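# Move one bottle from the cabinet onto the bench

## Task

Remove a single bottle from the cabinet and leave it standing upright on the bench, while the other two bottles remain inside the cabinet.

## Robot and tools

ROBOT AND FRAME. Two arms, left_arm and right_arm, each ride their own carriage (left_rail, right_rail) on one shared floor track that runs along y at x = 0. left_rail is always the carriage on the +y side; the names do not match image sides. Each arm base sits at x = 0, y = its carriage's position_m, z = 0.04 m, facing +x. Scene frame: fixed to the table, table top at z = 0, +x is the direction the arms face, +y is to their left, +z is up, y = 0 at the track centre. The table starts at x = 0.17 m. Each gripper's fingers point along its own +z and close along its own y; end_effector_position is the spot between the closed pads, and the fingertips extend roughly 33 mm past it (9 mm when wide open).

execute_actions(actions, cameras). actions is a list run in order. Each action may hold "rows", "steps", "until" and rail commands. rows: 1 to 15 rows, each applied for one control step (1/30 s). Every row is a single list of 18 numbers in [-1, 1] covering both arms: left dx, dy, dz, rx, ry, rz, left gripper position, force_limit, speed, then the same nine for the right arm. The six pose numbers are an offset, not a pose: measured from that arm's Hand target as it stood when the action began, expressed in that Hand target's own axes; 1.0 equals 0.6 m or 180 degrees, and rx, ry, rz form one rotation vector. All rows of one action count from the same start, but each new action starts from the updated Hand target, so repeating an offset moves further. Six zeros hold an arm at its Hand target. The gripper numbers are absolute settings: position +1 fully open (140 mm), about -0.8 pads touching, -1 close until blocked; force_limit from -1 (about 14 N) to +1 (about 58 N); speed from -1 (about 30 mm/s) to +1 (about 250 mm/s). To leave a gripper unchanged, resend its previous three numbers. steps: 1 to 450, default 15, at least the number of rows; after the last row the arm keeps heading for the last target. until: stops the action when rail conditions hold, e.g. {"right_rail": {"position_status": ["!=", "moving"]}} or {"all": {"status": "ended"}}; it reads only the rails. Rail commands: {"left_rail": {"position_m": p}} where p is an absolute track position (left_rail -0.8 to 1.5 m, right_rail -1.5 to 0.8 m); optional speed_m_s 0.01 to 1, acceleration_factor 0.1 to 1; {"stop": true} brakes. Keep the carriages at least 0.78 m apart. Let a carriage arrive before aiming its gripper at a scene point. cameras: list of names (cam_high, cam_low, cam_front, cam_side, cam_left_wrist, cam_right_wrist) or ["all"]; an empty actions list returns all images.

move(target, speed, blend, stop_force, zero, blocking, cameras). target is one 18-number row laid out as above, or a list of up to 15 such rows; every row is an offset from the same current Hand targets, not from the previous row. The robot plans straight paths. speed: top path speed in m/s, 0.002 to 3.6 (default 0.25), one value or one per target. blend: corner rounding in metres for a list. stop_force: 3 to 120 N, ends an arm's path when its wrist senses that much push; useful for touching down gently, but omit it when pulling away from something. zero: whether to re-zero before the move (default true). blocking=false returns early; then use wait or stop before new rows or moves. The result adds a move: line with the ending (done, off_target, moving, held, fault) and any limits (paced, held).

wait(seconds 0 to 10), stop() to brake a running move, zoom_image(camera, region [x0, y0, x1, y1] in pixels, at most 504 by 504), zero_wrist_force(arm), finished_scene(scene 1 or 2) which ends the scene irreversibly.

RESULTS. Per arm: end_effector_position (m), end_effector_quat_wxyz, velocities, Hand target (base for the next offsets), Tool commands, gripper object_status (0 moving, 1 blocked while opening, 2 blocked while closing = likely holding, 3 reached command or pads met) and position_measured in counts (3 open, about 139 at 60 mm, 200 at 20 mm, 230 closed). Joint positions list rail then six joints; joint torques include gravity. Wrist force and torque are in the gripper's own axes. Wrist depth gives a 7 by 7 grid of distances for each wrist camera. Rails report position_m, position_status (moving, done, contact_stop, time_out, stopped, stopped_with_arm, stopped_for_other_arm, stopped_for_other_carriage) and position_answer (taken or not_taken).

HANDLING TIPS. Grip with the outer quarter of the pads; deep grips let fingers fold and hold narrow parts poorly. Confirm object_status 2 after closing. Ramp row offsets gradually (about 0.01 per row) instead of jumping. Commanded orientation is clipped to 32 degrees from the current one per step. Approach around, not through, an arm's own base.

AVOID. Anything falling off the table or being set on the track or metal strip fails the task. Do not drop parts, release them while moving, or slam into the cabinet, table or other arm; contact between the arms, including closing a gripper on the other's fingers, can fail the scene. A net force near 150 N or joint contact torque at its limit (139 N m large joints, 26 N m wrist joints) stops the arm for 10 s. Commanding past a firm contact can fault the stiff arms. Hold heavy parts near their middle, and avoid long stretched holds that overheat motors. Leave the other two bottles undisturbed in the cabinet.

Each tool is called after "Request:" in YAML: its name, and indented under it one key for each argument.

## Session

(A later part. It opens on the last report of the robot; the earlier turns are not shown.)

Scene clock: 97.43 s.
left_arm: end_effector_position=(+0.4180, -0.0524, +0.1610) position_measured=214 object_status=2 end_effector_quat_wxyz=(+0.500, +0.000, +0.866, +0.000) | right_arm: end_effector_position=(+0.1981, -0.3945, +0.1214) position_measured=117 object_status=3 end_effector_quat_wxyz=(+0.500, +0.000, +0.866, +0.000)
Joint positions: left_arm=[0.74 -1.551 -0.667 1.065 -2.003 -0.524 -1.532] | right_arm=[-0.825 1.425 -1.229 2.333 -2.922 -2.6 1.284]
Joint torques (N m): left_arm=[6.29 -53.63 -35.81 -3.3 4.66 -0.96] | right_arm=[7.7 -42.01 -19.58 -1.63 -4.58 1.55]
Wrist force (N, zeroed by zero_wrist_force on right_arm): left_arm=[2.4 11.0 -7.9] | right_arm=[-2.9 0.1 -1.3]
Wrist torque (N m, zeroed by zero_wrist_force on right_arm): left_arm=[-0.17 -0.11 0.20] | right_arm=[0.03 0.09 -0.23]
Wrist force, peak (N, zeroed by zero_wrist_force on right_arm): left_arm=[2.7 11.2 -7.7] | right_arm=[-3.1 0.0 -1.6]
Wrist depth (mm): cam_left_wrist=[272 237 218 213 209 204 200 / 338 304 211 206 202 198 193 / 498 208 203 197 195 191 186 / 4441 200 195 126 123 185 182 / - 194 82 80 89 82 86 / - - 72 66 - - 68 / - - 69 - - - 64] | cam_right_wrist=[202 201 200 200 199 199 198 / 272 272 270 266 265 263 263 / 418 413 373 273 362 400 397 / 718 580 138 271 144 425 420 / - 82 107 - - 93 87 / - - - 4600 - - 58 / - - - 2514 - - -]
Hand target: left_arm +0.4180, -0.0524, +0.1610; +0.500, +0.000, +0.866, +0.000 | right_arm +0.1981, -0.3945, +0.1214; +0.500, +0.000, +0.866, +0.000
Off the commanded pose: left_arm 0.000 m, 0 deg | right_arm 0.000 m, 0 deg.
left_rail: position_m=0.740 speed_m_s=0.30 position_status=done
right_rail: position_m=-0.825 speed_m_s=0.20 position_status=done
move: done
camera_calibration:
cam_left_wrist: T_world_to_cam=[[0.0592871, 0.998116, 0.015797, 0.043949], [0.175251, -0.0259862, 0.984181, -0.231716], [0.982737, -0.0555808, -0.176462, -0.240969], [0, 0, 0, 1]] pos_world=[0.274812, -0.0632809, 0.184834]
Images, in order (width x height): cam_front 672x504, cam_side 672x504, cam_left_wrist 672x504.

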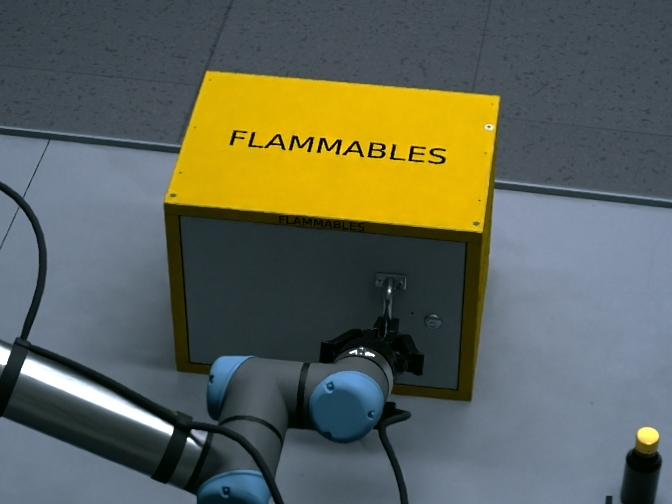

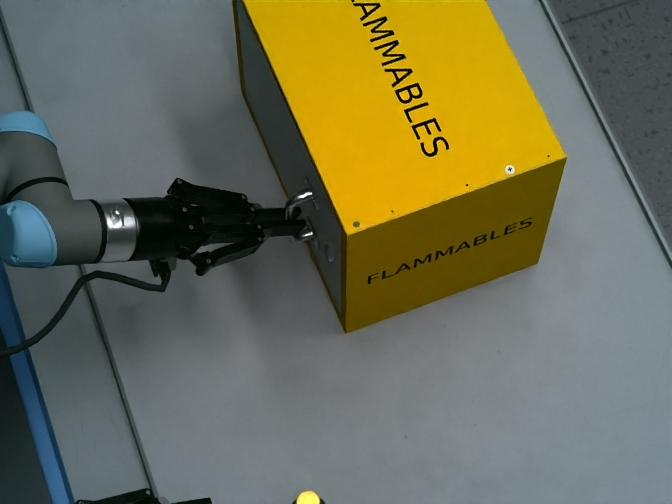

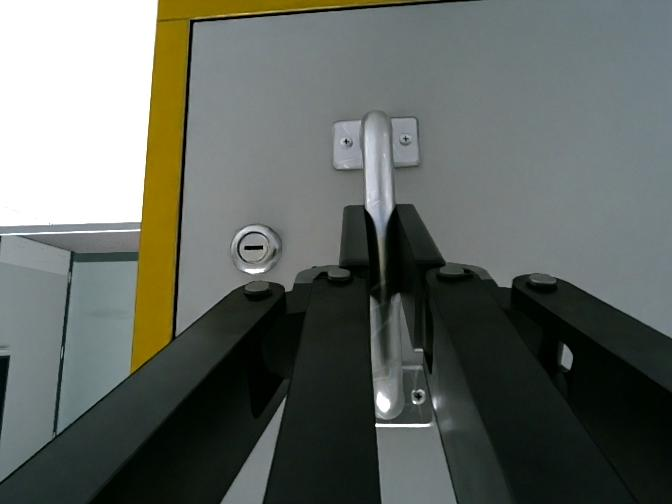

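Door is closed. Release the handle and back off.

Request:
execute_actions:
  actions:
    - {"rows": [[0,0,0,0,0,0,-0.2,0.0,-1,0,0,0,0,0,0,0.1,-0.1,-1]], "steps": 60}

Request:
move:
  target: [0, 0, -0.25, 0, 0, 0, -0.2, 0.0, -1, 0, 0, 0, 0, 0, 0, 0.1, -0.1, -1]
  speed: 0.1
  cameras: ["all"]

Scene clock: 99.83 s.
left_arm: end_effector_position=(+0.4181, -0.0524, +0.1610) position_measured=154 object_status=3 end_effector_quat_wxyz=(+0.500, +0.000, +0.866, +0.000) | right_arm: end_effector_position=(+0.1981, -0.3945, +0.1214) position_measured=117 object_status=3 end_effector_quat_wxyz=(+0.500, +0.000, +0.866, +0.000)
Joint positions: left_arm=[0.74 -1.551 -0.667 1.065 -2.003 -0.524 -1.532] | right_arm=[-0.825 1.425 -1.229 2.333 -2.922 -2.6 1.284]
Joint torques (N m): left_arm=[-5.81 -65.45 -19.09 -3.02 4.18 -1.22] | right_arm=[8.85 -41.48 -19.83 -1.56 -4.51 1.57]
Wrist force (N, zeroed by zero_wrist_force on right_arm): left_arm=[0.6 -0.6 0.0] | right_arm=[-3.0 0.2 -1.2]
Wrist torque (N m, zeroed by zero_wrist_force on right_arm): left_arm=[-0.04 -0.15 0.30] | right_arm=[0.03 0.10 -0.23]
Wrist force, peak (N, zeroed by zero_wrist_force on right_arm): left_arm=[2.5 11.3 -7.9] | right_arm=[-3.2 -0.1 -1.2]
Wrist depth (mm): cam_left_wrist=[259 237 218 213 208 204 200 / 340 304 210 206 201 198 193 / 491 208 203 197 194 191 187 / 3180 200 196 189 163 183 181 / - 83 87 185 182 105 87 / - - 61 180 175 - - / - - - 175 173 - -] | cam_right_wrist=[203 202 200 200 198 198 197 / 272 253 268 267 265 265 263 / 418 413 406 272 364 361 400 / - 612 139 267 143 422 420 / - 82 121 - 129 93 87 / - - 3793 - - - 58 / - - - 3544 - - -]
Hand target: left_arm +0.4180, -0.0524, +0.1610; +0.500, +0.000, +0.866, +0.000 | right_arm +0.1981, -0.3945, +0.1214; +0.500, +0.000, +0.866, +0.000
Off the commanded pose: left_arm 0.000 m, 0 deg | right_arm 0.000 m, 0 deg.
left_rail: position_m=0.740 speed_m_s=0.30 position_status=done
right_rail: position_m=-0.825 speed_m_s=0.20 position_status=done

Scene clock: 102.10 s.
left_arm: end_effector_position=(+0.2882, -0.0524, +0.2360) position_measured=154 object_status=3 end_effector_quat_wxyz=(+0.500, +0.000, +0.866, +0.000) | right_arm: end_effector_position=(+0.1981, -0.3945, +0.1214) position_measured=117 object_status=3 end_effector_quat_wxyz=(+0.500, +0.000, +0.866, +0.000)
Joint positions: left_arm=[0.74 -1.716 -0.781 1.002 -1.546 -0.542 -1.855] | right_arm=[-0.825 1.425 -1.229 2.333 -2.922 -2.6 1.284]
Joint torques (N m): left_arm=[-9.18 -52.61 -34.68 -1.02 0.13 -1.46] | right_arm=[8.1 -42.03 -19.81 -1.64 -4.48 1.54]
Wrist force (N, zeroed by zero_wrist_force on right_arm): left_arm=[1.2 -1.0 0.1] | right_arm=[-2.7 0.1 -1.2]
Wrist torque (N m, zeroed by zero_wrist_force on right_arm): left_arm=[-0.12 -0.27 0.30] | right_arm=[0.03 0.05 -0.23]
Wrist force, peak (N, zeroed by zero_wrist_force on right_arm): left_arm=[1.2 -1.0 0.1] | right_arm=[-3.1 -0.5 -1.3]
Wrist depth (mm): cam_left_wrist=[368 369 365 354 350 344 338 / 482 488 357 348 340 334 327 / 792 711 345 337 330 323 317 / 6193 3989 129 292 165 310 308 / - 89 87 313 310 105 87 / - - 61 307 303 - - / - - - - - - -] | cam_right_wrist=[203 201 201 199 199 198 198 / 272 270 289 268 269 265 264 / 414 412 408 271 403 398 393 / - 589 139 272 143 438 421 / - 82 119 - - 93 87 / - - 3931 - - - 58 / - - - - - - -]
Hand target: left_arm +0.2882, -0.0524, +0.2360; +0.500, +0.000, +0.866, +0.000 | right_arm +0.1981, -0.3945, +0.1214; +0.500, +0.000, +0.866, +0.000
Off the commanded pose: left_arm 0.000 m, 0 deg | right_arm 0.000 m, 0 deg.
left_rail: position_m=0.740 speed_m_s=0.30 position_status=done
right_rail: position_m=-0.825 speed_m_s=0.20 position_status=done
move: done
camera_calibration:
cam_left_wrist: T_world_to_cam=[[0.059365, 0.998113, 0.0156746, 0.0504796], [0.175255, -0.0258795, 0.984183, -0.282776], [0.982732, -0.055679, -0.17646, -0.10018], [0, 0, 0, 1]] pos_world=[0.145012, -0.0632804, 0.259835]
cam_right_wrist: T_world_to_cam=[[-0.0237484, 0.999683, -0.00834176, 0.405171], [0.15083, 0.0118315, 0.988489, -0.144884], [0.988274, 0.0222168, -0.151063, -0.0261581], [0, 0, 0, 1]] pos_world=[0.0573264, -0.402747, 0.142645]

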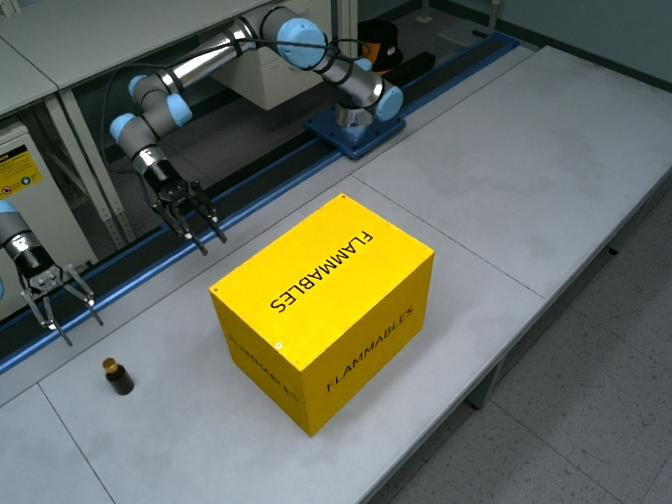

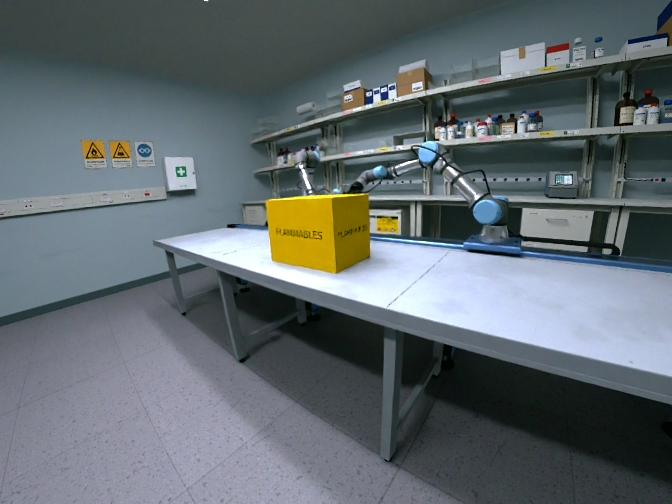

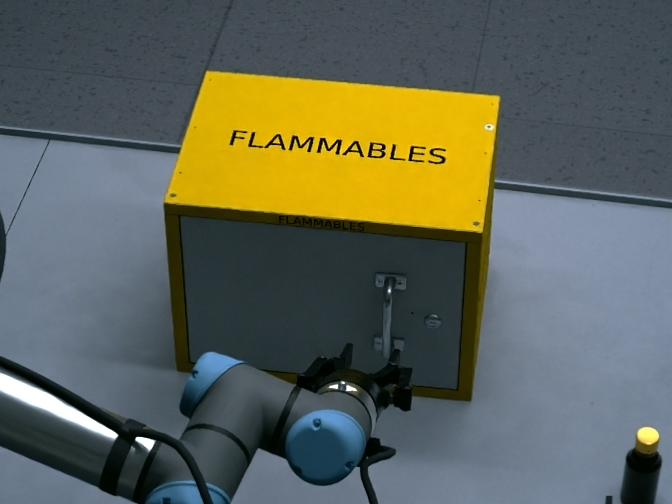

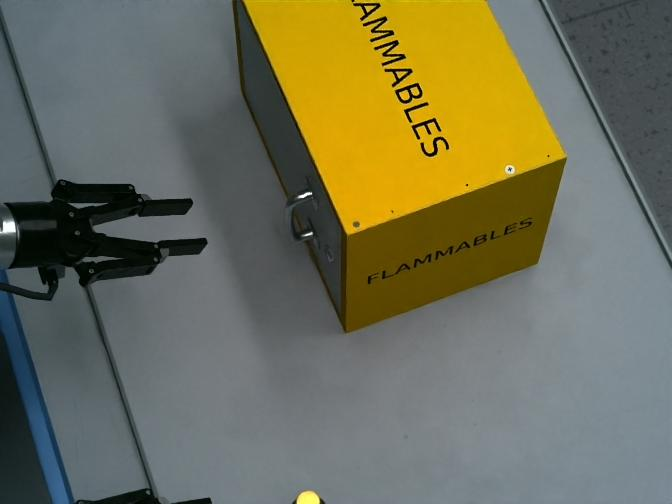

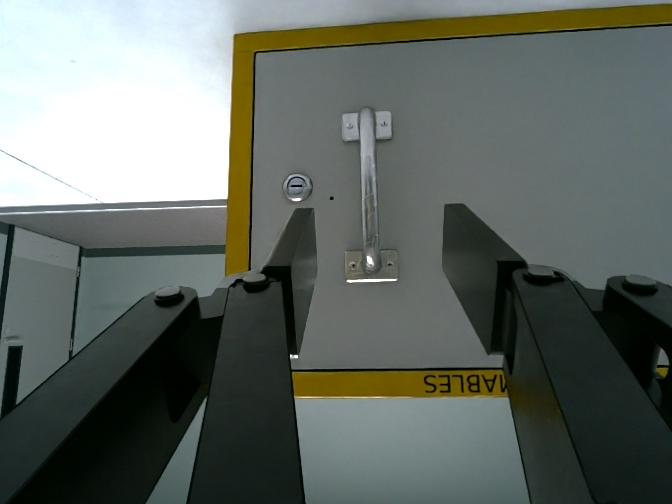

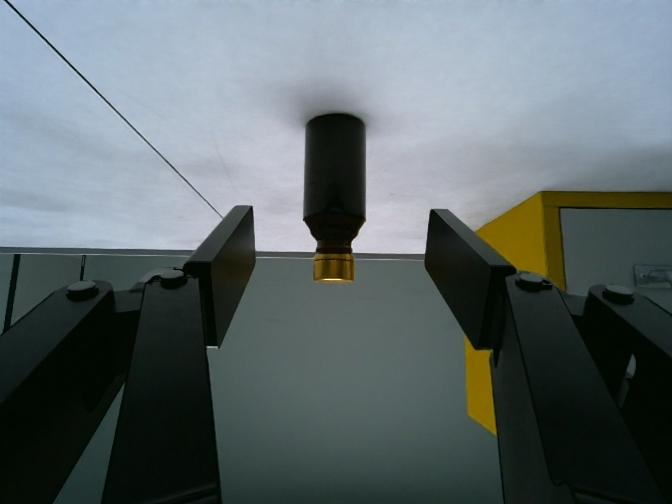

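Request:
finished_scene:
  scene: 2

The scene is finished: the task was done.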